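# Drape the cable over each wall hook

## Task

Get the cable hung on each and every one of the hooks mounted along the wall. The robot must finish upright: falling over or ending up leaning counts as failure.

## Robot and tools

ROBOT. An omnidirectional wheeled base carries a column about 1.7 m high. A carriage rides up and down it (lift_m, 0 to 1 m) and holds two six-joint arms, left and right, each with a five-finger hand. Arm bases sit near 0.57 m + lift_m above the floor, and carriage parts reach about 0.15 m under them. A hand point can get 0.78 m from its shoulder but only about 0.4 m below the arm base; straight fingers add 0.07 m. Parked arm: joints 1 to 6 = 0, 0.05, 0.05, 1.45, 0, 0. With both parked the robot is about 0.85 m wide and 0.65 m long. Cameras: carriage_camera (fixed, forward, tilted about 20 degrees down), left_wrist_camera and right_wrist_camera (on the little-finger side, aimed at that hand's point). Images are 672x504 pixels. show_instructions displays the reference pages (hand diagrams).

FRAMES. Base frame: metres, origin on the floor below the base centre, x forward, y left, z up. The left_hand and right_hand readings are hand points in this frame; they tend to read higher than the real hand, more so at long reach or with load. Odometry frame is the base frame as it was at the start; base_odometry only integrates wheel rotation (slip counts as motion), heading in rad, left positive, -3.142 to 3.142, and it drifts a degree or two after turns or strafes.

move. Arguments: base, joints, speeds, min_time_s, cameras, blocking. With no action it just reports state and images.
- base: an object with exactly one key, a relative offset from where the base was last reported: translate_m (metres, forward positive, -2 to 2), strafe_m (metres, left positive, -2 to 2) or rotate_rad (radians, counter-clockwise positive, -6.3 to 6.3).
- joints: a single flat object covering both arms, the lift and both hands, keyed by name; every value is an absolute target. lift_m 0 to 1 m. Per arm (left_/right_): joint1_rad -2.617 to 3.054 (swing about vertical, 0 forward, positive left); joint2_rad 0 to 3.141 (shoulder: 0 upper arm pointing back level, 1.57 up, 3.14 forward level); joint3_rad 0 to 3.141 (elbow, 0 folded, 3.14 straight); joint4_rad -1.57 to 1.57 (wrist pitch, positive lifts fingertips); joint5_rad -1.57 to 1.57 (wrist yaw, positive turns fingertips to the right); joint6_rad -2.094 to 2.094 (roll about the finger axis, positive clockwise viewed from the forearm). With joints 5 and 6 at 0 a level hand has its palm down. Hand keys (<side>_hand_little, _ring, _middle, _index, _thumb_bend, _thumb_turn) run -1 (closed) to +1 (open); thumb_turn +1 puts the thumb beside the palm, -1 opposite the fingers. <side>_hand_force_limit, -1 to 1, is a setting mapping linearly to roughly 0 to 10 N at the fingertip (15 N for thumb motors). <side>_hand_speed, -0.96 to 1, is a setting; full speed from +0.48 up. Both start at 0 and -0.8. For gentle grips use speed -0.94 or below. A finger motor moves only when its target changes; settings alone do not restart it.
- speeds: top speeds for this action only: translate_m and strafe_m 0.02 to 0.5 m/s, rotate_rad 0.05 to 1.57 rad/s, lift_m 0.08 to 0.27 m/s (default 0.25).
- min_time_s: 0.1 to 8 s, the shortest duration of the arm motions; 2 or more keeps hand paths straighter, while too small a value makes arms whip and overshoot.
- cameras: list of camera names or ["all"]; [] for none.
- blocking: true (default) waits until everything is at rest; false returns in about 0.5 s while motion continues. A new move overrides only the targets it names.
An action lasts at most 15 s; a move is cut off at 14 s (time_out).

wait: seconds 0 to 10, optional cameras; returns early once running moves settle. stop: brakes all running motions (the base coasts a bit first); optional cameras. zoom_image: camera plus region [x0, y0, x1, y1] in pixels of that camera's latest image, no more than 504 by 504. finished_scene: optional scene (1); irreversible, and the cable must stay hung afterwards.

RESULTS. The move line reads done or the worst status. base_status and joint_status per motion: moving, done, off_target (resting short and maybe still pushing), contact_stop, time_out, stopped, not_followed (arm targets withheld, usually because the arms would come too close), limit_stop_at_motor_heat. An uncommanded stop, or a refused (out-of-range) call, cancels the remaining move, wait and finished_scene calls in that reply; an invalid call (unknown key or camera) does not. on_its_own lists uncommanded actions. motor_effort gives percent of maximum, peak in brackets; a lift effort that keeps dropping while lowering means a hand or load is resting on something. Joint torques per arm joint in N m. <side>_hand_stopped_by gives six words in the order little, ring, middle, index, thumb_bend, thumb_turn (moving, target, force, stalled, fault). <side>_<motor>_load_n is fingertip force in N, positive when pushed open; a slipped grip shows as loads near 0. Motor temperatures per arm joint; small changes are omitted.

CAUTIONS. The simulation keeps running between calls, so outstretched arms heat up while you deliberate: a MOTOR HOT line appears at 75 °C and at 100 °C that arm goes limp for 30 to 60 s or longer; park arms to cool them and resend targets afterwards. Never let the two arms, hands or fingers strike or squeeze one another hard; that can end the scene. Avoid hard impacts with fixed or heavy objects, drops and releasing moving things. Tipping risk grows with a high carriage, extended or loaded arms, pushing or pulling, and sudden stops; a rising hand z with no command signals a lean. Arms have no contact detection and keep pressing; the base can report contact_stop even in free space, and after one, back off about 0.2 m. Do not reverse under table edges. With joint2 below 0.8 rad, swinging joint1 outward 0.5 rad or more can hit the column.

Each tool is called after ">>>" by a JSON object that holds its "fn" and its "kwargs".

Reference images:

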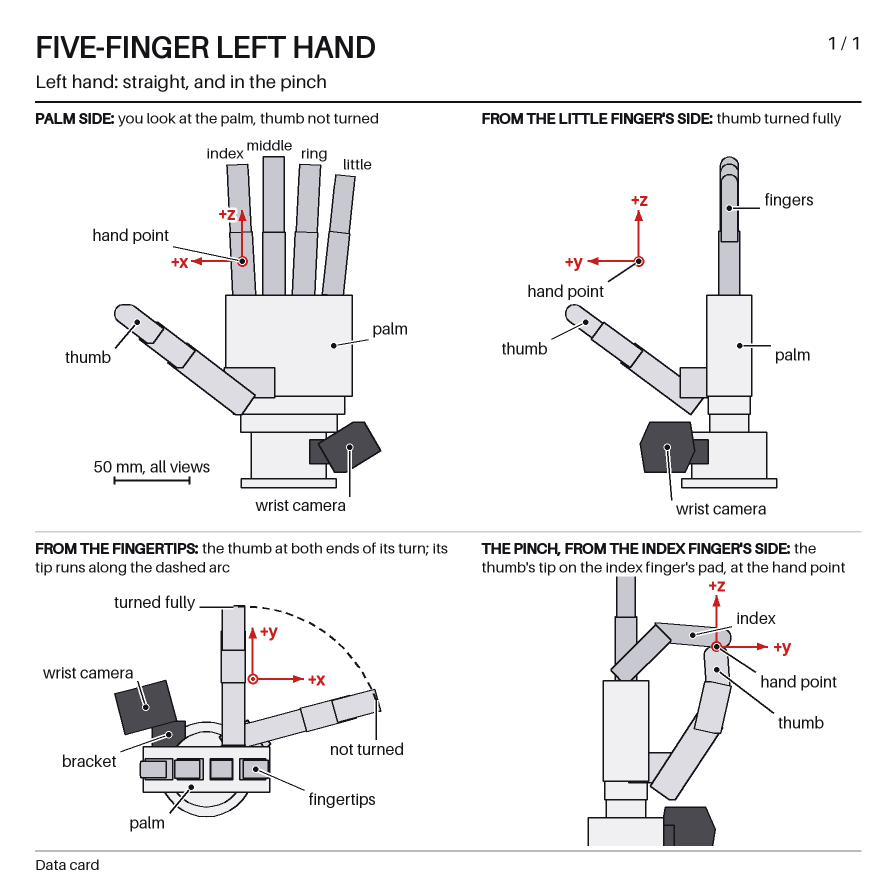

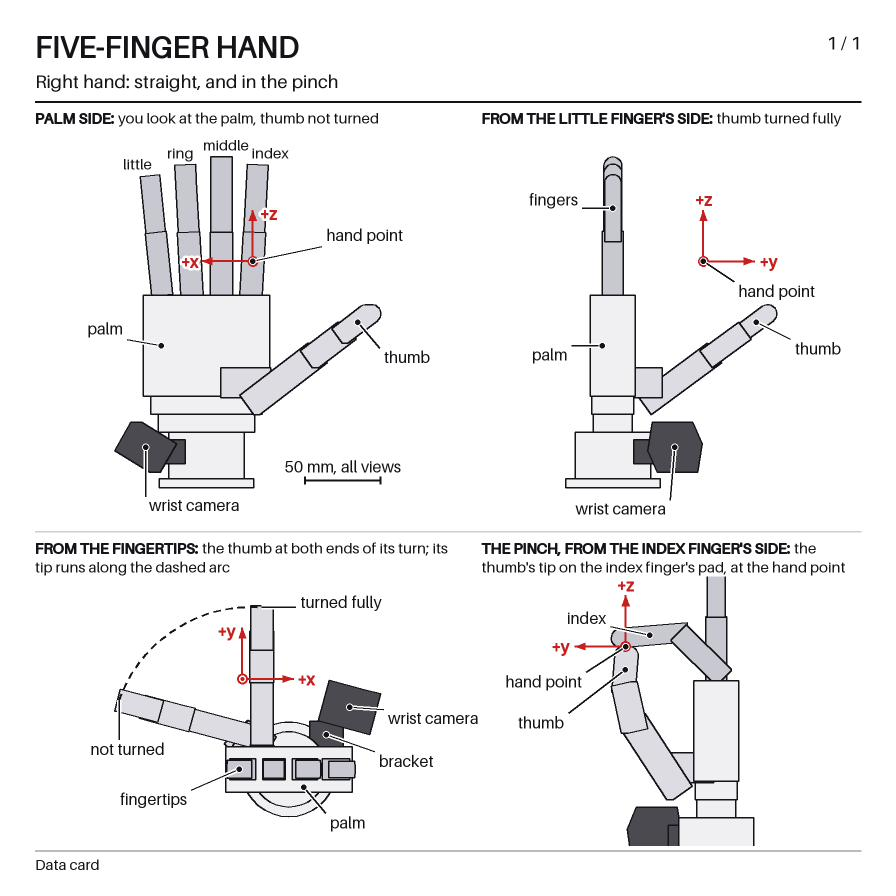

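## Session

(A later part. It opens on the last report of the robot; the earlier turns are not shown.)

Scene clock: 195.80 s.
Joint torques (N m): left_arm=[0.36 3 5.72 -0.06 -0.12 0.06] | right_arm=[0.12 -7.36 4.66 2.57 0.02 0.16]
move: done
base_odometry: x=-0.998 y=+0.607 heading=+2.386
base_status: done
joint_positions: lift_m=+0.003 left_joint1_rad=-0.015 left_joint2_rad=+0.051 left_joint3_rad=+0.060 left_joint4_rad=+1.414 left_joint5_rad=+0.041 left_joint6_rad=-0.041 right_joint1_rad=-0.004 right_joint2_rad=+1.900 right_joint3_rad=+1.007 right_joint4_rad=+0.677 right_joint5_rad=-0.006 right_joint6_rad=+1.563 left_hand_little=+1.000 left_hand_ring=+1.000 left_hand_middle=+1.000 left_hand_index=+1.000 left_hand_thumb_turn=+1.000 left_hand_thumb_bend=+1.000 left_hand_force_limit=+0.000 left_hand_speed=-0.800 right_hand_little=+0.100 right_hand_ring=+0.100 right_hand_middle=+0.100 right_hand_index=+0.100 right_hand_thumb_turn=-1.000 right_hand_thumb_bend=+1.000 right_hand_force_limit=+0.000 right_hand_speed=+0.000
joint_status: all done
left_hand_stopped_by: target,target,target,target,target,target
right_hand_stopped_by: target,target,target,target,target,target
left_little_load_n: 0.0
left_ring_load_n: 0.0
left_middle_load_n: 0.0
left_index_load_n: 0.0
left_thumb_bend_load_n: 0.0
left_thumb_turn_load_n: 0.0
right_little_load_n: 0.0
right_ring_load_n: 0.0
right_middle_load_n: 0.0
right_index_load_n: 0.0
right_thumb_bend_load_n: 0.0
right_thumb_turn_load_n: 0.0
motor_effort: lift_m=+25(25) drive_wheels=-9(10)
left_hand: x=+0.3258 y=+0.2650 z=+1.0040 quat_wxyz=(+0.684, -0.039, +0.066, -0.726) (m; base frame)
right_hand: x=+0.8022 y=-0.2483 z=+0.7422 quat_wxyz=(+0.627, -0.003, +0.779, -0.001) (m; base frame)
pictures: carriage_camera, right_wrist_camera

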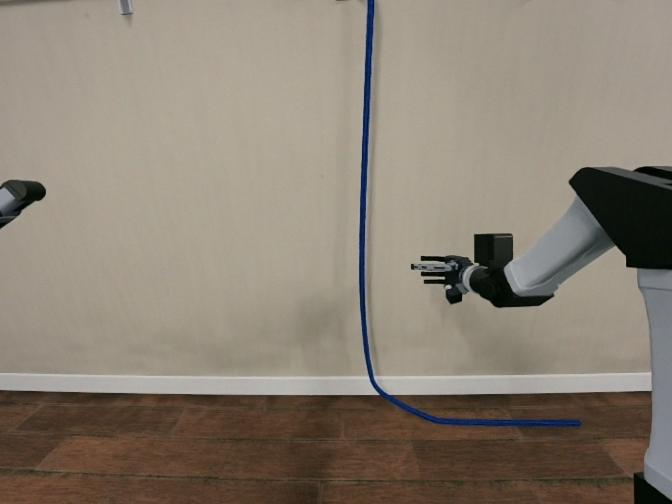

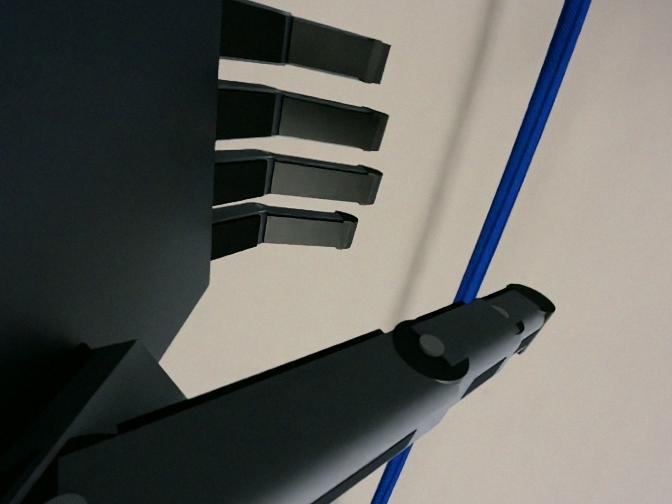

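>>> {"fn": "move", "kwargs": {"base": {"translate_m": 0.09}, "speeds": {"translate_m": 0.08}, "cameras": ["right_wrist_camera"]}}

>>> {"fn": "move", "kwargs": {"base": {"strafe_m": 0.08}, "speeds": {"strafe_m": 0.08}, "cameras": ["carriage_camera", "right_wrist_camera"]}}

Scene clock: 201.50 s.
Joint torques (N m): left_arm=[0.18 3.12 5.7 -0.07 -0.06 0.02] | right_arm=[0.12 -7.51 4.72 2.57 0.01 0.16]
move: done
base_odometry: x=-1.063 y=+0.669 heading=+2.384
base_status: done
joint_positions: lift_m=+0.003 left_joint1_rad=-0.015 left_joint2_rad=+0.051 left_joint3_rad=+0.060 left_joint4_rad=+1.415 left_joint5_rad=+0.041 left_joint6_rad=-0.041 right_joint1_rad=-0.004 right_joint2_rad=+1.900 right_joint3_rad=+1.007 right_joint4_rad=+0.677 right_joint5_rad=-0.006 right_joint6_rad=+1.563 left_hand_little=+1.000 left_hand_ring=+1.000 left_hand_middle=+1.000 left_hand_index=+1.000 left_hand_thumb_turn=+1.000 left_hand_thumb_bend=+1.000 left_hand_force_limit=+0.000 left_hand_speed=-0.800 right_hand_little=+0.100 right_hand_ring=+0.100 right_hand_middle=+0.100 right_hand_index=+0.100 right_hand_thumb_turn=-1.000 right_hand_thumb_bend=+1.000 right_hand_force_limit=+0.000 right_hand_speed=+0.000
joint_status: not commanded
left_hand_stopped_by: target,target,target,target,target,target
right_hand_stopped_by: target,target,target,target,target,target
left_little_load_n: 0.0
left_ring_load_n: 0.0
left_middle_load_n: 0.0
left_index_load_n: 0.0
left_thumb_bend_load_n: 0.0
left_thumb_turn_load_n: 0.0
right_little_load_n: 0.0
right_ring_load_n: 0.0
right_middle_load_n: 0.0
right_index_load_n: 0.0
right_thumb_bend_load_n: 0.0
right_thumb_turn_load_n: -0.5
motor_effort: lift_m=+25(25) drive_wheels=-10(12)
left_hand: x=+0.3255 y=+0.2650 z=+1.0042 quat_wxyz=(+0.684, -0.038, +0.066, -0.726) (m; base frame)
right_hand: x=+0.8022 y=-0.2483 z=+0.7424 quat_wxyz=(+0.627, -0.003, +0.779, -0.001) (m; base frame)
pictures: right_wrist_camera

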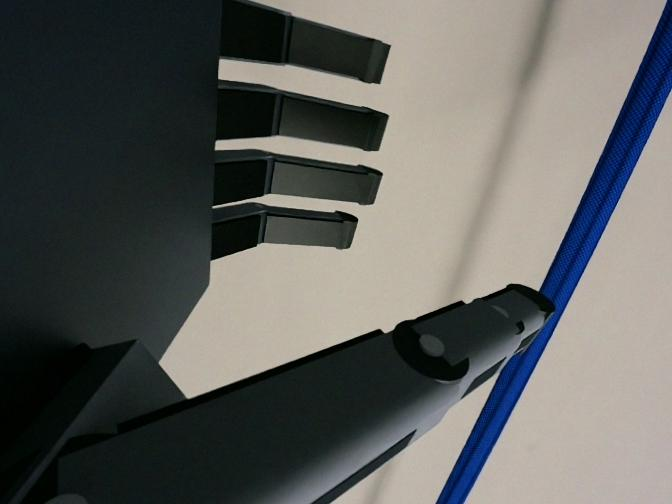

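Scene clock: 203.10 s.
Joint torques (N m): left_arm=[0.21 2.88 5.68 -0.07 -0.11 0.08] | right_arm=[0.01 -7.5 4.85 2.53 -0.02 0.16]
move: done
base_odometry: x=-1.119 y=+0.611 heading=+2.384
base_status: done
joint_positions: lift_m=+0.003 left_joint1_rad=-0.016 left_joint2_rad=+0.051 left_joint3_rad=+0.060 left_joint4_rad=+1.414 left_joint5_rad=+0.042 left_joint6_rad=-0.041 right_joint1_rad=-0.002 right_joint2_rad=+1.900 right_joint3_rad=+1.006 right_joint4_rad=+0.677 right_joint5_rad=-0.004 right_joint6_rad=+1.563 left_hand_little=+1.000 left_hand_ring=+1.000 left_hand_middle=+1.000 left_hand_index=+1.000 left_hand_thumb_turn=+1.000 left_hand_thumb_bend=+1.000 left_hand_force_limit=+0.000 left_hand_speed=-0.800 right_hand_little=+0.100 right_hand_ring=+0.100 right_hand_middle=+0.100 right_hand_index=+0.100 right_hand_thumb_turn=-1.000 right_hand_thumb_bend=+1.000 right_hand_force_limit=+0.000 right_hand_speed=+0.000
joint_status: not commanded
left_hand_stopped_by: target,target,target,target,target,target
right_hand_stopped_by: target,target,target,target,target,target
left_little_load_n: 0.0
left_ring_load_n: 0.0
left_middle_load_n: 0.0
left_index_load_n: 0.0
left_thumb_bend_load_n: 0.0
left_thumb_turn_load_n: 0.0
right_little_load_n: 0.0
right_ring_load_n: 0.0
right_middle_load_n: 0.0
right_index_load_n: -0.5
right_thumb_bend_load_n: 0.0
right_thumb_turn_load_n: 0.0
motor_effort: lift_m=+25(25) drive_wheels=-3(9)
left_hand: x=+0.3256 y=+0.2648 z=+1.0041 quat_wxyz=(+0.684, -0.038, +0.066, -0.726) (m; base frame)
right_hand: x=+0.8020 y=-0.2475 z=+0.7419 quat_wxyz=(+0.627, -0.004, +0.779, -0.001) (m; base frame)
pictures: carriage_camera, right_wrist_camera

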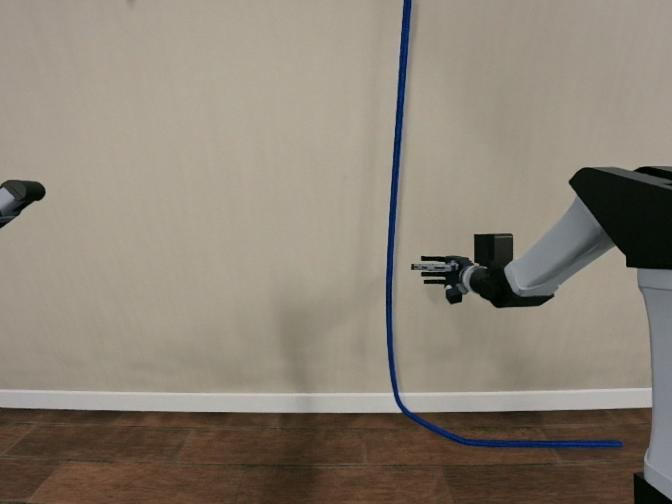

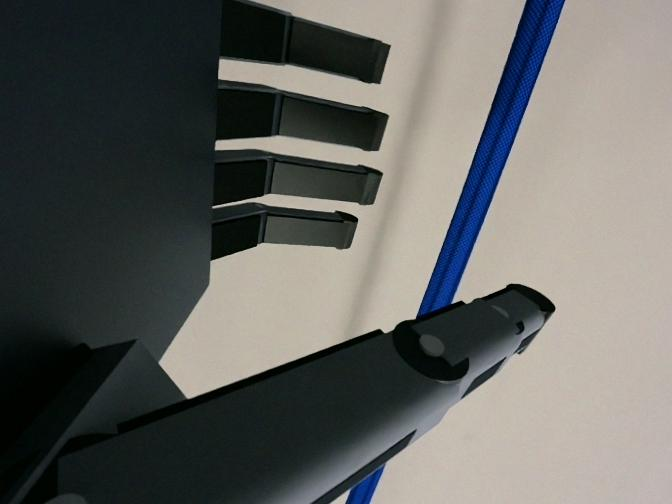

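>>> {"fn": "move", "kwargs": {"base": {"strafe_m": 0.05}, "speeds": {"strafe_m": 0.08}, "cameras": ["carriage_camera", "right_wrist_camera"]}}

Scene clock: 212.57 s.
Joint torques (N m): left_arm=[0.36 2.84 5.44 -0.06 -0.06 0.06] | right_arm=[0.06 -7.42 4.79 2.55 -0.02 0.15]
move: done
base_odometry: x=-1.153 y=+0.575 heading=+2.384
base_status: done
joint_positions: lift_m=+0.003 left_joint1_rad=-0.015 left_joint2_rad=+0.051 left_joint3_rad=+0.060 left_joint4_rad=+1.414 left_joint5_rad=+0.042 left_joint6_rad=-0.041 right_joint1_rad=-0.003 right_joint2_rad=+1.900 right_joint3_rad=+1.006 right_joint4_rad=+0.678 right_joint5_rad=-0.004 right_joint6_rad=+1.563 left_hand_little=+1.000 left_hand_ring=+1.000 left_hand_middle=+1.000 left_hand_index=+1.000 left_hand_thumb_turn=+1.000 left_hand_thumb_bend=+1.000 left_hand_force_limit=+0.000 left_hand_speed=-0.800 right_hand_little=+0.100 right_hand_ring=+0.100 right_hand_middle=+0.100 right_hand_index=+0.100 right_hand_thumb_turn=-1.000 right_hand_thumb_bend=+1.000 right_hand_force_limit=+0.000 right_hand_speed=+0.000
joint_status: not commanded
left_hand_stopped_by: target,target,target,target,target,target
right_hand_stopped_by: target,target,target,target,target,target
left_little_load_n: 0.0
left_ring_load_n: 0.0
left_middle_load_n: 0.0
left_index_load_n: 0.0
left_thumb_bend_load_n: 0.0
left_thumb_turn_load_n: 0.0
right_little_load_n: 0.5
right_ring_load_n: 0.0
right_middle_load_n: 0.0
right_index_load_n: 0.0
right_thumb_bend_load_n: 0.0
right_thumb_turn_load_n: -0.5
motor_effort: lift_m=+25(25) drive_wheels=-4(8)
left_hand: x=+0.3256 y=+0.2649 z=+1.0041 quat_wxyz=(+0.684, -0.038, +0.066, -0.726) (m; base frame)
right_hand: x=+0.8021 y=-0.2482 z=+0.7421 quat_wxyz=(+0.627, -0.003, +0.779, -0.002) (m; base frame)
pictures: carriage_camera, right_wrist_camera

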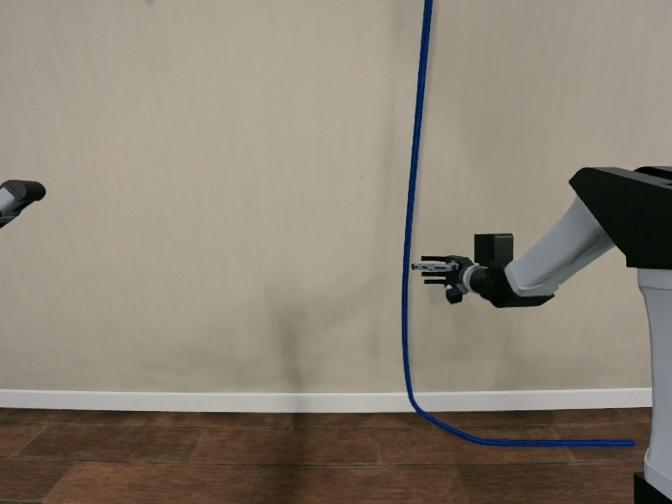

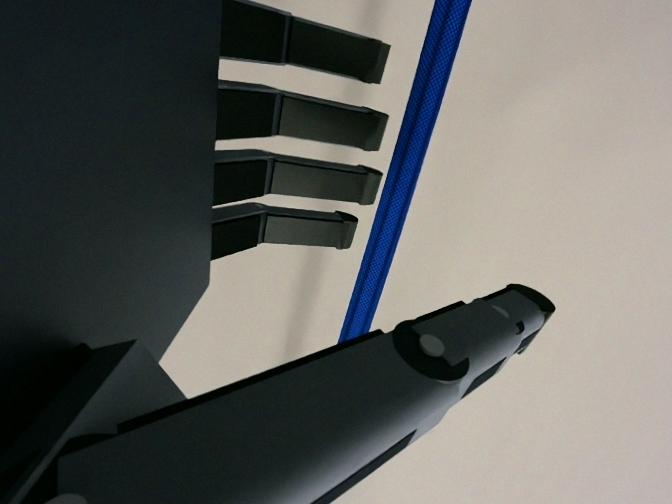

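>>> {"fn": "move", "kwargs": {"base": {"translate_m": 0.045}, "speeds": {"translate_m": 0.05}, "cameras": ["carriage_camera", "right_wrist_camera"]}}

Scene clock: 224.50 s.
Joint torques (N m): left_arm=[0.28 2.84 5.75 -0.1 -0.11 0.06] | right_arm=[0.06 -7.53 4.81 2.53 0 0.16]
move: done
base_odometry: x=-1.186 y=+0.606 heading=+2.384
base_status: done
joint_positions: lift_m=+0.003 left_joint1_rad=-0.015 left_joint2_rad=+0.051 left_joint3_rad=+0.060 left_joint4_rad=+1.415 left_joint5_rad=+0.042 left_joint6_rad=-0.041 right_joint1_rad=-0.003 right_joint2_rad=+1.901 right_joint3_rad=+1.006 right_joint4_rad=+0.680 right_joint5_rad=-0.004 right_joint6_rad=+1.563 left_hand_little=+1.000 left_hand_ring=+1.000 left_hand_middle=+1.000 left_hand_index=+1.000 left_hand_thumb_turn=+1.000 left_hand_thumb_bend=+1.000 left_hand_force_limit=+0.000 left_hand_speed=-0.800 right_hand_little=+0.100 right_hand_ring=+0.100 right_hand_middle=+0.100 right_hand_index=+0.100 right_hand_thumb_turn=-1.000 right_hand_thumb_bend=+1.000 right_hand_force_limit=+0.000 right_hand_speed=+0.000
joint_status: not commanded
left_hand_stopped_by: target,target,target,target,target,target
right_hand_stopped_by: target,target,target,target,target,target
left_little_load_n: 0.0
left_ring_load_n: 0.0
left_middle_load_n: 0.0
left_index_load_n: 0.0
left_thumb_bend_load_n: 0.0
left_thumb_turn_load_n: 0.0
right_little_load_n: 0.0
right_ring_load_n: 0.0
right_middle_load_n: 0.0
right_index_load_n: 0.0
right_thumb_bend_load_n: 0.0
right_thumb_turn_load_n: 0.0
motor_effort: lift_m=+25(25) drive_wheels=-5(9)
left_hand: x=+0.3255 y=+0.2649 z=+1.0041 quat_wxyz=(+0.684, -0.038, +0.066, -0.726) (m; base frame)
right_hand: x=+0.8022 y=-0.2482 z=+0.7419 quat_wxyz=(+0.627, -0.003, +0.779, -0.002) (m; base frame)
pictures: carriage_camera, right_wrist_camera

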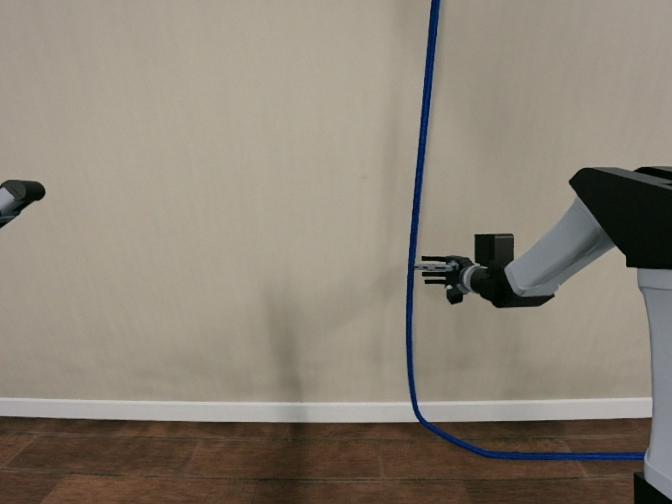

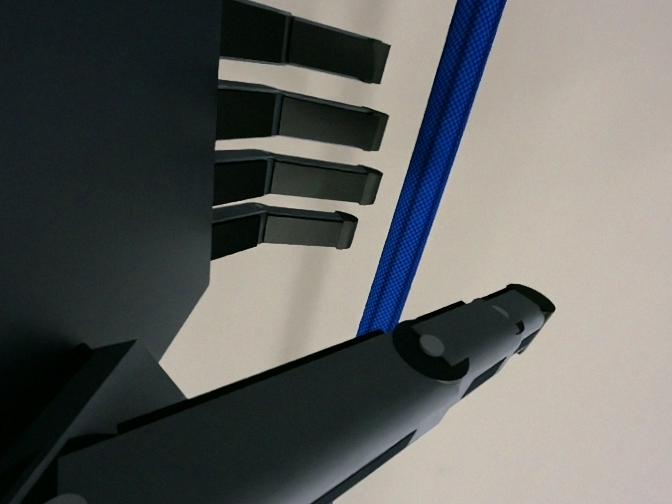

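>>> {"fn": "zoom_image", "kwargs": {"camera": "carriage_camera", "region": [380, 220, 500, 310]}}

Scaled by 4.200 from the camera's 672x504 image, which has a finer 960x720 frame.

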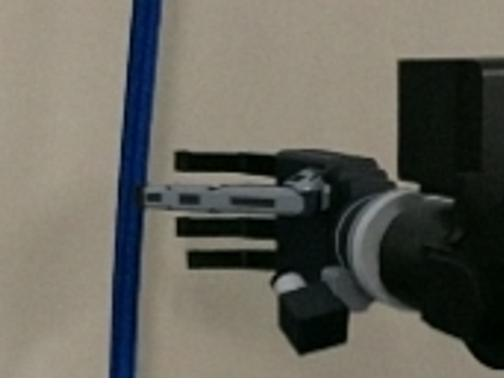

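>>> {"fn": "move", "kwargs": {"base": {"translate_m": 0.018}, "speeds": {"translate_m": 0.04}, "cameras": ["carriage_camera", "right_wrist_camera"]}}

>>> {"fn": "zoom_image", "kwargs": {"camera": "carriage_camera", "region": [380, 220, 500, 310]}}

Scene clock: 242.90 s.
Joint torques (N m): left_arm=[0.38 2.99 5.52 -0.05 -0.08 0.03] | right_arm=[0.05 -7.56 4.74 2.5 -0.01 0.16]
move: done
base_odometry: x=-1.199 y=+0.618 heading=+2.385
base_status: done
joint_positions: lift_m=+0.003 left_joint1_rad=-0.015 left_joint2_rad=+0.051 left_joint3_rad=+0.060 left_joint4_rad=+1.416 left_joint5_rad=+0.042 left_joint6_rad=-0.041 right_joint1_rad=-0.003 right_joint2_rad=+1.901 right_joint3_rad=+1.006 right_joint4_rad=+0.680 right_joint5_rad=-0.004 right_joint6_rad=+1.563 left_hand_little=+1.000 left_hand_ring=+1.000 left_hand_middle=+1.000 left_hand_index=+1.000 left_hand_thumb_turn=+1.000 left_hand_thumb_bend=+1.000 left_hand_force_limit=+0.000 left_hand_speed=-0.800 right_hand_little=+0.100 right_hand_ring=+0.100 right_hand_middle=+0.100 right_hand_index=+0.100 right_hand_thumb_turn=-1.000 right_hand_thumb_bend=+1.000 right_hand_force_limit=+0.000 right_hand_speed=+0.000
joint_status: not commanded
left_hand_stopped_by: target,target,target,target,target,target
right_hand_stopped_by: target,target,target,target,target,target
left_little_load_n: 0.0
left_ring_load_n: 0.0
left_middle_load_n: 0.0
left_index_load_n: 0.0
left_thumb_bend_load_n: 0.0
left_thumb_turn_load_n: 0.0
right_little_load_n: 0.0
right_ring_load_n: 0.0
right_middle_load_n: 0.0
right_index_load_n: 0.0
right_thumb_bend_load_n: 0.0
right_thumb_turn_load_n: -0.5
motor_effort: lift_m=+25(25) drive_wheels=-5(10)
left_hand: x=+0.3253 y=+0.2649 z=+1.0042 quat_wxyz=(+0.684, -0.038, +0.066, -0.726) (m; base frame)
right_hand: x=+0.8021 y=-0.2482 z=+0.7419 quat_wxyz=(+0.627, -0.003, +0.779, -0.002) (m; base frame)
pictures: carriage_camera, right_wrist_camera

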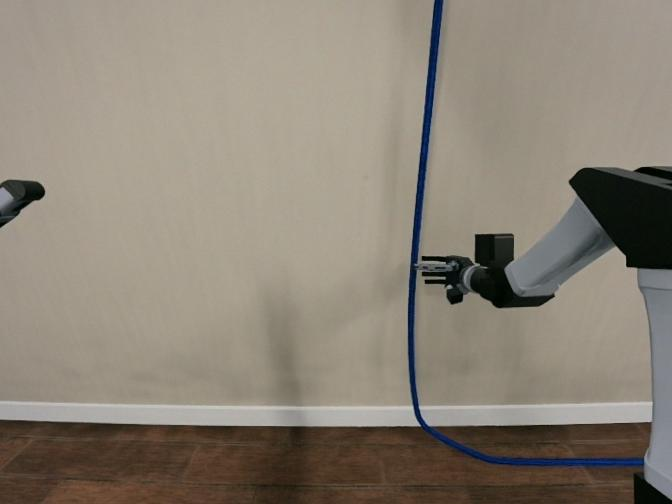

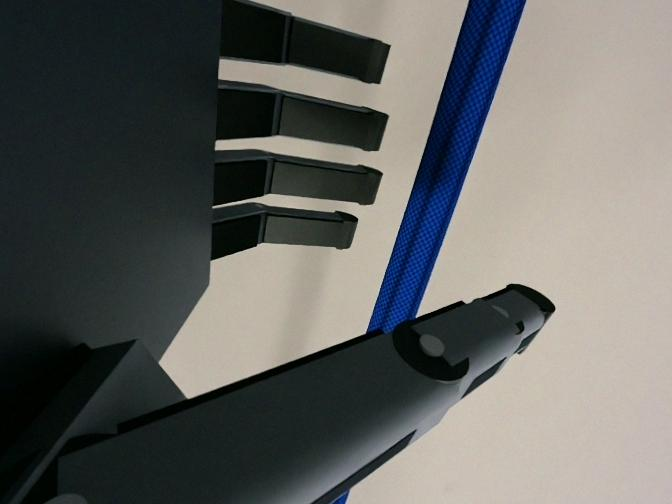

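Scaled by 4.200 from the camera's 672x504 image, which has a finer 960x720 frame.

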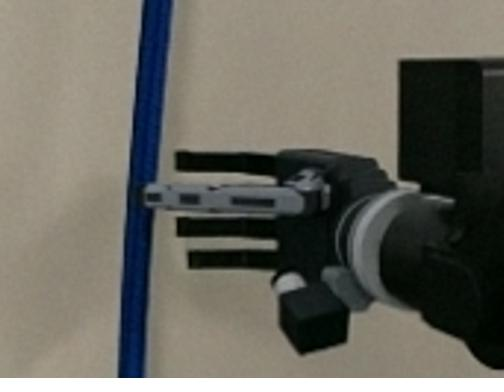

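>>> {"fn": "move", "kwargs": {"base": {"strafe_m": 0.035}, "speeds": {"strafe_m": 0.05}, "cameras": ["carriage_camera", "right_wrist_camera"]}}

>>> {"fn": "zoom_image", "kwargs": {"camera": "carriage_camera", "region": [380, 220, 500, 310]}}

Scene clock: 249.03 s.
Joint torques (N m): left_arm=[0.28 2.78 5.82 -0.06 -0.03 0.02] | right_arm=[0.24 -7.6 4.83 2.5 0 0.16]
move: done
base_odometry: x=-1.224 y=+0.593 heading=+2.385
base_status: done
joint_positions: lift_m=+0.003 left_joint1_rad=-0.016 left_joint2_rad=+0.051 left_joint3_rad=+0.060 left_joint4_rad=+1.416 left_joint5_rad=+0.042 left_joint6_rad=-0.041 right_joint1_rad=-0.004 right_joint2_rad=+1.901 right_joint3_rad=+1.006 right_joint4_rad=+0.680 right_joint5_rad=-0.002 right_joint6_rad=+1.563 left_hand_little=+1.000 left_hand_ring=+1.000 left_hand_middle=+1.000 left_hand_index=+1.000 left_hand_thumb_turn=+1.000 left_hand_thumb_bend=+1.000 left_hand_force_limit=+0.000 left_hand_speed=-0.800 right_hand_little=+0.100 right_hand_ring=+0.100 right_hand_middle=+0.100 right_hand_index=+0.100 right_hand_thumb_turn=-1.000 right_hand_thumb_bend=+1.000 right_hand_force_limit=+0.000 right_hand_speed=+0.000
joint_status: not commanded
left_hand_stopped_by: target,target,target,target,target,target
right_hand_stopped_by: target,target,target,target,target,target
left_little_load_n: 0.0
left_ring_load_n: 0.0
left_middle_load_n: 0.0
left_index_load_n: 0.0
left_thumb_bend_load_n: 0.0
left_thumb_turn_load_n: 0.0
right_little_load_n: 0.0
right_ring_load_n: 0.0
right_middle_load_n: 0.0
right_index_load_n: 0.0
right_thumb_bend_load_n: 0.0
right_thumb_turn_load_n: 0.0
motor_effort: lift_m=+25(25) drive_wheels=-4(7)
left_hand: x=+0.3253 y=+0.2648 z=+1.0042 quat_wxyz=(+0.684, -0.038, +0.066, -0.726) (m; base frame)
right_hand: x=+0.8023 y=-0.2490 z=+0.7419 quat_wxyz=(+0.627, -0.002, +0.779, -0.003) (m; base frame)
pictures: carriage_camera, right_wrist_camera

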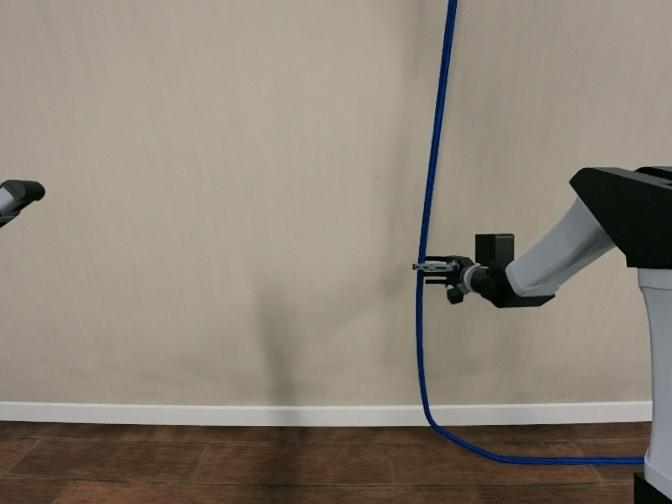

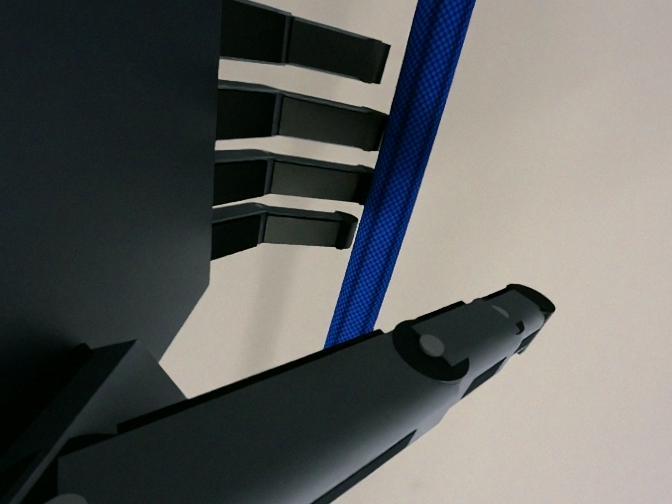

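Scaled by 4.200 from the camera's 672x504 image, which has a finer 960x720 frame.

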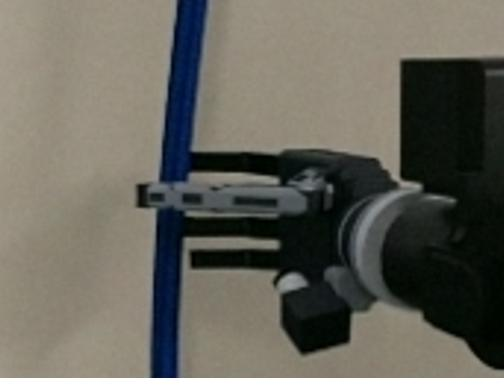

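>>> {"fn": "move", "kwargs": {"base": {"strafe_m": 0.018}, "speeds": {"strafe_m": 0.05}}}

>>> {"fn": "move", "kwargs": {"joints": {"right_hand_speed": -0.8, "right_hand_index": -0.3, "right_hand_middle": -0.3, "right_hand_ring": -0.4, "right_hand_little": -0.4, "right_hand_thumb_bend": 0.3}, "cameras": ["carriage_camera", "right_wrist_camera"]}}

>>> {"fn": "zoom_image", "kwargs": {"camera": "carriage_camera", "region": [380, 220, 500, 310]}}

Scene clock: 254.57 s.
Joint torques (N m): left_arm=[0.17 2.84 5.59 -0.13 -0.11 0.07] | right_arm=[0.13 -7.54 4.85 2.5 -0.06 0.14]
move: done
base_odometry: x=-1.236 y=+0.580 heading=+2.384
base_status: done
joint_positions: lift_m=+0.003 left_joint1_rad=-0.016 left_joint2_rad=+0.051 left_joint3_rad=+0.060 left_joint4_rad=+1.416 left_joint5_rad=+0.042 left_joint6_rad=-0.041 right_joint1_rad=-0.004 right_joint2_rad=+1.901 right_joint3_rad=+1.006 right_joint4_rad=+0.680 right_joint5_rad=-0.001 right_joint6_rad=+1.563 left_hand_little=+1.000 left_hand_ring=+1.000 left_hand_middle=+1.000 left_hand_index=+1.000 left_hand_thumb_turn=+1.000 left_hand_thumb_bend=+1.000 left_hand_force_limit=+0.000 left_hand_speed=-0.800 right_hand_little=+0.100 right_hand_ring=+0.100 right_hand_middle=+0.100 right_hand_index=+0.100 right_hand_thumb_turn=-1.000 right_hand_thumb_bend=+1.000 right_hand_force_limit=+0.000 right_hand_speed=+0.000
joint_status: not commanded
left_hand_stopped_by: target,target,target,target,target,target
right_hand_stopped_by: target,target,target,target,target,target
left_little_load_n: 0.0
left_ring_load_n: 0.0
left_middle_load_n: 0.0
left_index_load_n: 0.0
left_thumb_bend_load_n: 0.0
left_thumb_turn_load_n: 0.0
right_little_load_n: 0.0
right_ring_load_n: 0.5
right_middle_load_n: 0.0
right_index_load_n: 0.0
right_thumb_bend_load_n: 0.0
right_thumb_turn_load_n: 0.0
motor_effort: lift_m=+25(25) drive_wheels=-4(10)
left_hand: x=+0.3253 y=+0.2648 z=+1.0042 quat_wxyz=(+0.684, -0.038, +0.066, -0.726) (m; base frame)
right_hand: x=+0.8024 y=-0.2493 z=+0.7418 quat_wxyz=(+0.627, -0.002, +0.779, -0.003) (m; base frame)
pictures: none

Scene clock: 257.27 s.
Joint torques (N m): left_arm=[0.27 2.97 5.64 -0.06 -0.1 0.03] | right_arm=[0.16 -7.56 4.82 2.44 -0.05 0.14]
move: off_target
base_odometry: x=-1.236 y=+0.580 heading=+2.384
base_status: not commanded
joint_positions: lift_m=+0.003 left_joint1_rad=-0.016 left_joint2_rad=+0.051 left_joint3_rad=+0.060 left_joint4_rad=+1.416 left_joint5_rad=+0.042 left_joint6_rad=-0.041 right_joint1_rad=-0.004 right_joint2_rad=+1.901 right_joint3_rad=+1.006 right_joint4_rad=+0.687 right_joint5_rad=+0.000 right_joint6_rad=+1.563 left_hand_little=+1.000 left_hand_ring=+1.000 left_hand_middle=+1.000 left_hand_index=+1.000 left_hand_thumb_turn=+1.000 left_hand_thumb_bend=+1.000 left_hand_force_limit=+0.000 left_hand_speed=-0.800 right_hand_little=-0.400 right_hand_ring=-0.399 right_hand_middle=-0.300 right_hand_index=-0.300 right_hand_thumb_turn=-1.000 right_hand_thumb_bend=+0.491 right_hand_force_limit=+0.000 right_hand_speed=-0.800
joint_status: right_hand_thumb_bend off_target (ended at +0.491, target +0.300); the others done
left_hand_stopped_by: target,target,target,target,target,target
right_hand_stopped_by: target,target,target,target,force,target
left_little_load_n: 0.0
left_ring_load_n: 0.0
left_middle_load_n: 0.0
left_index_load_n: 0.0
left_thumb_bend_load_n: 0.0
left_thumb_turn_load_n: 0.0
right_little_load_n: 0.0
right_ring_load_n: 6.0
right_middle_load_n: 0.0
right_index_load_n: 0.5
right_thumb_bend_load_n: 7.0
right_thumb_turn_load_n: 4.5
motor_effort: lift_m=+25(25) drive_wheels=-3(5)
left_hand: x=+0.3253 y=+0.2648 z=+1.0042 quat_wxyz=(+0.684, -0.038, +0.066, -0.726) (m; base frame)
right_hand: x=+0.8026 y=-0.2493 z=+0.7435 quat_wxyz=(+0.630, -0.002, +0.777, -0.003) (m; base frame)
pictures: carriage_camera, right_wrist_camera

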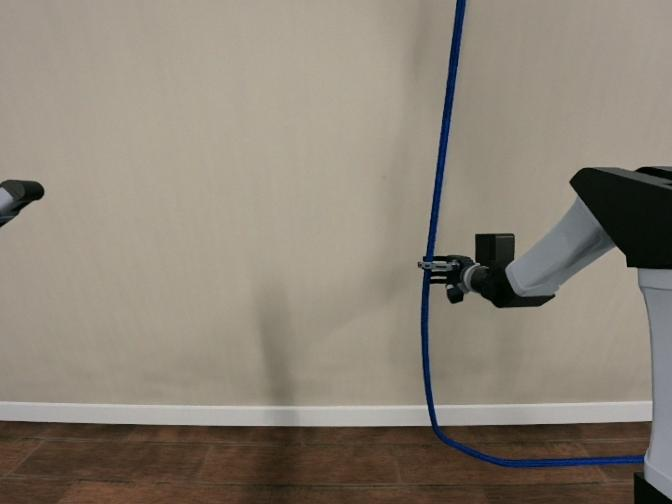

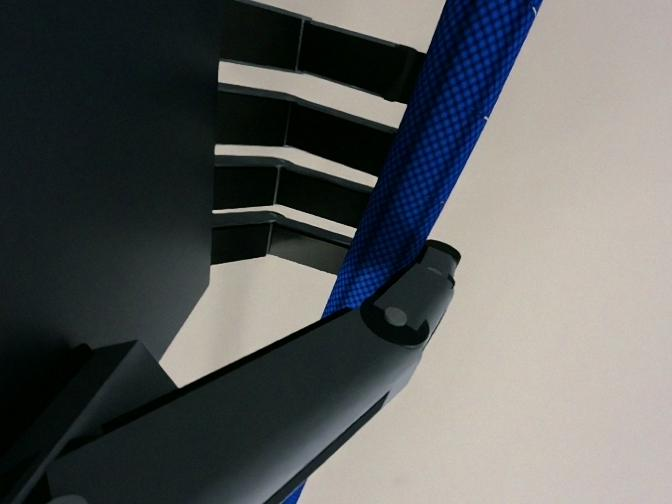

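Scaled by 4.200 from the camera's 672x504 image, which has a finer 960x720 frame.

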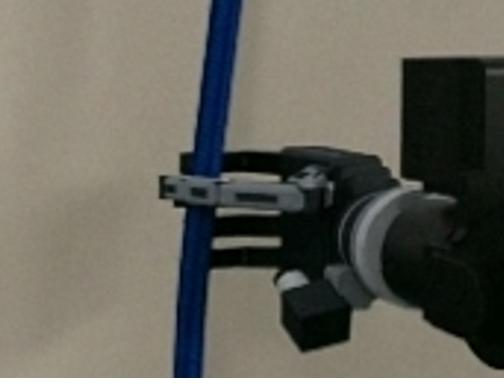

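>>> {"fn": "move", "kwargs": {"joints": {"right_hand_force_limit": 0.4, "right_hand_index": -0.9, "right_hand_middle": -0.9, "right_hand_ring": -0.9, "right_hand_little": -0.9}, "cameras": ["right_wrist_camera"]}}

>>> {"fn": "move", "kwargs": {"joints": {"right_hand_thumb_bend": -0.3}, "cameras": ["right_wrist_camera"]}}

Scene clock: 262.03 s.
Joint torques (N m): left_arm=[0.13 2.99 5.7 -0.15 -0.06 0.08] | right_arm=[0.14 -7.53 4.75 2.4 -0.06 0.19]
move: off_target
base_odometry: x=-1.236 y=+0.580 heading=+2.384
base_status: not commanded
joint_positions: lift_m=+0.003 left_joint1_rad=-0.016 left_joint2_rad=+0.051 left_joint3_rad=+0.060 left_joint4_rad=+1.416 left_joint5_rad=+0.042 left_joint6_rad=-0.041 right_joint1_rad=-0.004 right_joint2_rad=+1.901 right_joint3_rad=+1.006 right_joint4_rad=+0.690 right_joint5_rad=+0.000 right_joint6_rad=+1.561 left_hand_little=+1.000 left_hand_ring=+1.000 left_hand_middle=+1.000 left_hand_index=+1.000 left_hand_thumb_turn=+1.000 left_hand_thumb_bend=+1.000 left_hand_force_limit=+0.000 left_hand_speed=-0.800 right_hand_little=-0.692 right_hand_ring=-0.414 right_hand_middle=-0.424 right_hand_index=-0.463 right_hand_thumb_turn=-0.999 right_hand_thumb_bend=+0.493 right_hand_force_limit=+0.400 right_hand_speed=-0.800
joint_status: right_hand_little off_target (ended at -0.692, target -0.900); right_hand_ring off_target (ended at -0.414, target -0.900); right_hand_middle off_target (ended at -0.424, target -0.900); right_hand_index off_target (ended at -0.463, target -0.900); the others done
left_hand_stopped_by: target,target,target,target,target,target
right_hand_stopped_by: force,force,force,force,force,target
left_little_load_n: 0.0
left_ring_load_n: 0.0
left_middle_load_n: 0.0
left_index_load_n: 0.0
left_thumb_bend_load_n: 0.0
left_thumb_turn_load_n: 0.0
right_little_load_n: 6.0
right_ring_load_n: 0.0
right_middle_load_n: 0.0
right_index_load_n: 0.0
right_thumb_bend_load_n: 6.5
right_thumb_turn_load_n: 9.5
motor_effort: lift_m=+25(25) drive_wheels=-4(4)
left_hand: x=+0.3253 y=+0.2648 z=+1.0042 quat_wxyz=(+0.684, -0.038, +0.066, -0.726) (m; base frame)
right_hand: x=+0.8027 y=-0.2493 z=+0.7444 quat_wxyz=(+0.631, -0.002, +0.776, -0.004) (m; base frame)
pictures: right_wrist_camera

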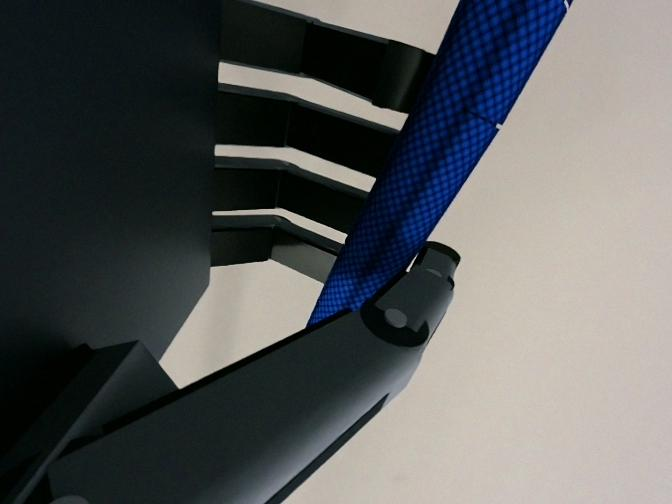

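Scene clock: 264.37 s.
Joint torques (N m): left_arm=[0.29 2.97 5.75 -0.11 -0.06 0.08] | right_arm=[0.2 -7.53 4.77 2.34 -0.04 0.24]
move: off_target
base_odometry: x=-1.236 y=+0.580 heading=+2.384
base_status: not commanded
joint_positions: lift_m=+0.003 left_joint1_rad=-0.016 left_joint2_rad=+0.051 left_joint3_rad=+0.060 left_joint4_rad=+1.416 left_joint5_rad=+0.042 left_joint6_rad=-0.041 right_joint1_rad=-0.004 right_joint2_rad=+1.901 right_joint3_rad=+1.006 right_joint4_rad=+0.695 right_joint5_rad=+0.000 right_joint6_rad=+1.555 left_hand_little=+1.000 left_hand_ring=+1.000 left_hand_middle=+1.000 left_hand_index=+1.000 left_hand_thumb_turn=+1.000 left_hand_thumb_bend=+1.000 left_hand_force_limit=+0.000 left_hand_speed=-0.800 right_hand_little=-0.692 right_hand_ring=-0.414 right_hand_middle=-0.424 right_hand_index=-0.463 right_hand_thumb_turn=-0.999 right_hand_thumb_bend=+0.414 right_hand_force_limit=+0.400 right_hand_speed=-0.800
joint_status: right_hand_thumb_bend off_target (ended at +0.414, target -0.300)
left_hand_stopped_by: target,target,target,target,target,target
right_hand_stopped_by: force,force,force,force,force,target
left_little_load_n: 0.0
left_ring_load_n: 0.0
left_middle_load_n: -0.5
left_index_load_n: 0.0
left_thumb_bend_load_n: 0.0
left_thumb_turn_load_n: 0.0
right_little_load_n: 6.0
right_ring_load_n: 0.0
right_middle_load_n: 0.5
right_index_load_n: 0.0
right_thumb_bend_load_n: 11.5
right_thumb_turn_load_n: 12.5
motor_effort: lift_m=+25(25) drive_wheels=-3(5)
left_hand: x=+0.3253 y=+0.2648 z=+1.0042 quat_wxyz=(+0.684, -0.038, +0.066, -0.726) (m; base frame)
right_hand: x=+0.8027 y=-0.2491 z=+0.7451 quat_wxyz=(+0.633, -0.005, +0.774, -0.006) (m; base frame)
pictures: right_wrist_camera

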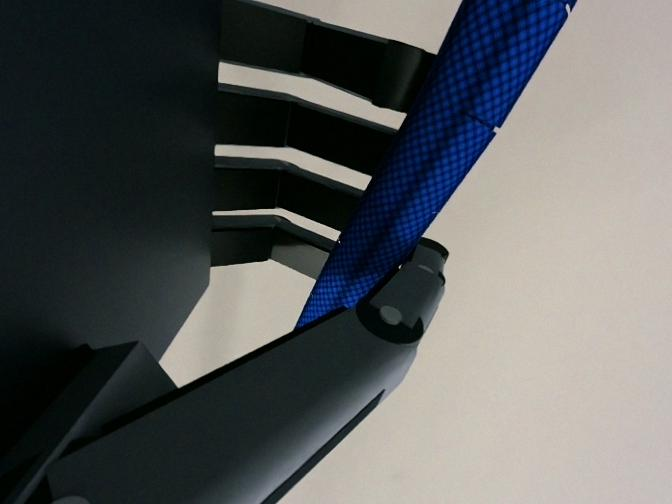

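>>> {"fn": "move", "kwargs": {"base": {"translate_m": -0.3}, "joints": {"lift_m": 0.45}, "speeds": {"translate_m": 0.08, "lift_m": 0.15}, "cameras": ["carriage_camera", "right_wrist_camera"]}}

Scene clock: 283.73 s.
Joint torques (N m): left_arm=[0.23 2.93 5.52 -0.03 -0.08 0.06] | right_arm=[0.16 -9.65 6.39 3.36 -0.1 0.45]
Motor temperatures (°C): left_arm=[28 32 40 29 26 25] | right_arm=[26 38 38 45 26 28]
move: done
base_odometry: x=-1.018 y=+0.374 heading=+2.384
base_status: done
joint_positions: lift_m=+0.450 left_joint1_rad=-0.016 left_joint2_rad=+0.051 left_joint3_rad=+0.060 left_joint4_rad=+1.413 left_joint5_rad=+0.042 left_joint6_rad=-0.041 right_joint1_rad=-0.004 right_joint2_rad=+1.928 right_joint3_rad=+0.982 right_joint4_rad=+0.604 right_joint5_rad=+0.005 right_joint6_rad=+1.536 left_hand_little=+1.000 left_hand_ring=+1.000 left_hand_middle=+1.000 left_hand_index=+1.000 left_hand_thumb_turn=+1.000 left_hand_thumb_bend=+1.000 left_hand_force_limit=+0.000 left_hand_speed=-0.800 right_hand_little=-0.693 right_hand_ring=-0.414 right_hand_middle=-0.424 right_hand_index=-0.463 right_hand_thumb_turn=-0.999 right_hand_thumb_bend=+0.414 right_hand_force_limit=+0.400 right_hand_speed=-0.800
joint_status: all done
left_hand_stopped_by: target,target,target,target,target,target
right_hand_stopped_by: force,force,force,force,force,target
left_little_load_n: 0.0
left_ring_load_n: 0.0
left_middle_load_n: 0.0
left_index_load_n: 0.0
left_thumb_bend_load_n: 0.0
left_thumb_turn_load_n: 0.0
right_little_load_n: 0.0
right_ring_load_n: 0.0
right_middle_load_n: 2.0
right_index_load_n: 2.5
right_thumb_bend_load_n: 10.0
right_thumb_turn_load_n: 6.0
motor_effort: lift_m=+27(33) drive_wheels=-1(7)
left_hand: x=+0.3259 y=+0.2648 z=+1.4510 quat_wxyz=(+0.684, -0.039, +0.067, -0.726) (m; base frame)
right_hand: x=+0.7952 y=-0.2496 z=+1.1410 quat_wxyz=(+0.576, -0.011, +0.817, -0.013) (m; base frame)
pictures: carriage_camera, right_wrist_camera

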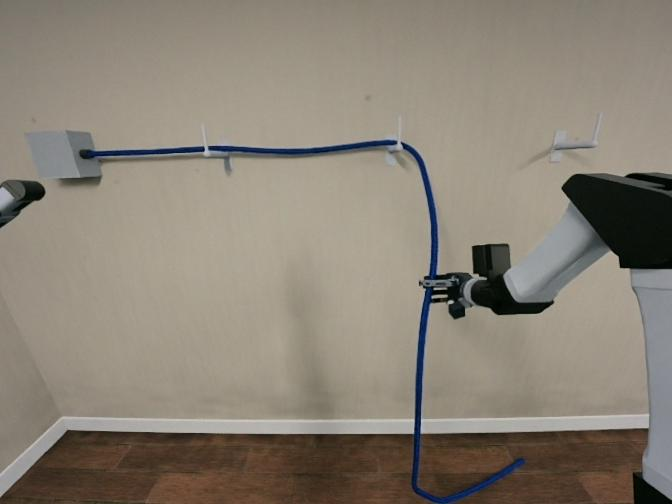

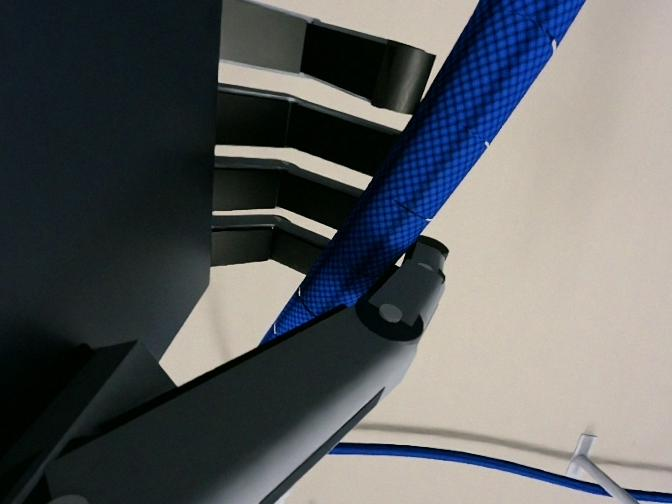

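>>> {"fn": "zoom_image", "kwargs": {"camera": "carriage_camera", "region": [340, 110, 640, 335]}}

>>> {"fn": "zoom_image", "kwargs": {"camera": "carriage_camera", "region": [380, 300, 580, 504]}}

Scaled by 1.680 from the camera's 672x504 image, which has a finer 960x720 frame.

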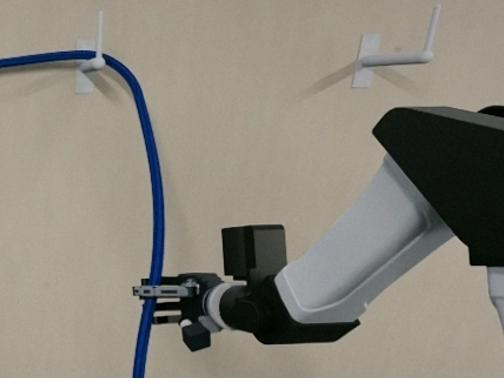

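Scaled by 2.471 from the camera's 672x504 image, which has a finer 960x720 frame.

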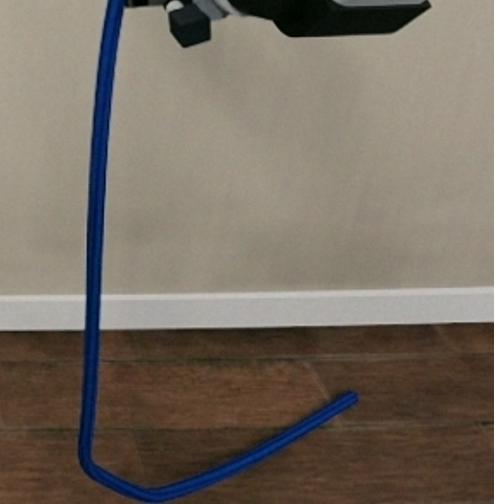

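>>> {"fn": "move", "kwargs": {"joints": {"right_hand_thumb_bend": 0.62}, "cameras": ["carriage_camera", "right_wrist_camera"]}}

Scene clock: 302.43 s.
Joint torques (N m): left_arm=[0.34 2.96 5.64 -0.04 -0.06 0.07] | right_arm=[0.14 -9.61 6.46 3.35 -0.1 0.44]
Motor temperatures (°C): left_arm=[28 32 40 29 26 25] | right_arm=[26 40 38 52 26 28]
move: done
base_odometry: x=-1.018 y=+0.374 heading=+2.384
base_status: not commanded
joint_positions: lift_m=+0.450 left_joint1_rad=-0.016 left_joint2_rad=+0.051 left_joint3_rad=+0.060 left_joint4_rad=+1.413 left_joint5_rad=+0.042 left_joint6_rad=-0.041 right_joint1_rad=-0.004 right_joint2_rad=+1.928 right_joint3_rad=+0.982 right_joint4_rad=+0.604 right_joint5_rad=+0.005 right_joint6_rad=+1.536 left_hand_little=+1.000 left_hand_ring=+1.000 left_hand_middle=+1.000 left_hand_index=+1.000 left_hand_thumb_turn=+1.000 left_hand_thumb_bend=+1.000 left_hand_force_limit=+0.000 left_hand_speed=-0.800 right_hand_little=-0.693 right_hand_ring=-0.414 right_hand_middle=-0.424 right_hand_index=-0.463 right_hand_thumb_turn=-1.000 right_hand_thumb_bend=+0.620 right_hand_force_limit=+0.400 right_hand_speed=-0.800
joint_status: all done
left_hand_stopped_by: target,target,target,target,target,target
right_hand_stopped_by: force,force,force,force,target,target
left_little_load_n: 0.0
left_ring_load_n: 0.0
left_middle_load_n: 0.0
left_index_load_n: 0.0
left_thumb_bend_load_n: 0.0
left_thumb_turn_load_n: 0.0
right_little_load_n: 0.0
right_ring_load_n: 0.0
right_middle_load_n: 0.0
right_index_load_n: 2.0
right_thumb_bend_load_n: 0.0
right_thumb_turn_load_n: 0.0
motor_effort: lift_m=+27(27) drive_wheels=-2(2)
left_hand: x=+0.3259 y=+0.2648 z=+1.4510 quat_wxyz=(+0.684, -0.039, +0.067, -0.726) (m; base frame)
right_hand: x=+0.7952 y=-0.2496 z=+1.1410 quat_wxyz=(+0.576, -0.011, +0.817, -0.013) (m; base frame)
pictures: carriage_camera, right_wrist_camera

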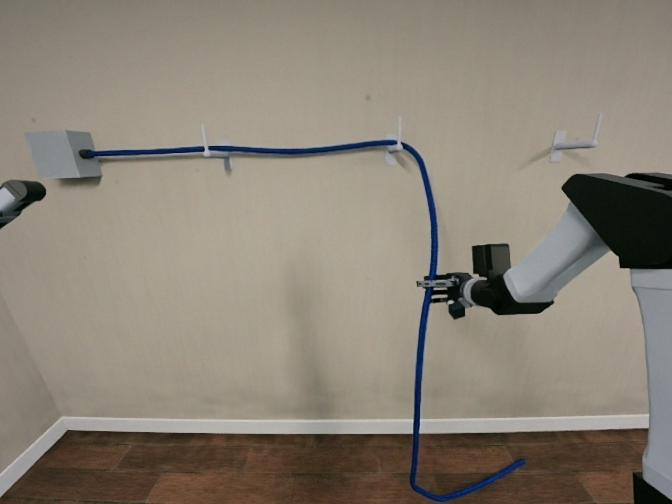

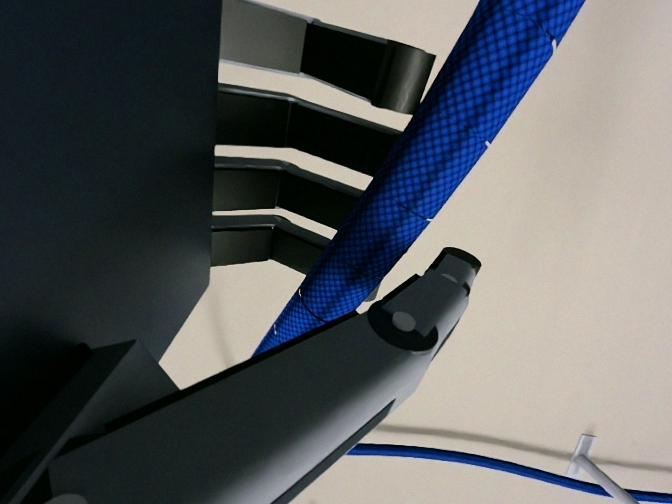

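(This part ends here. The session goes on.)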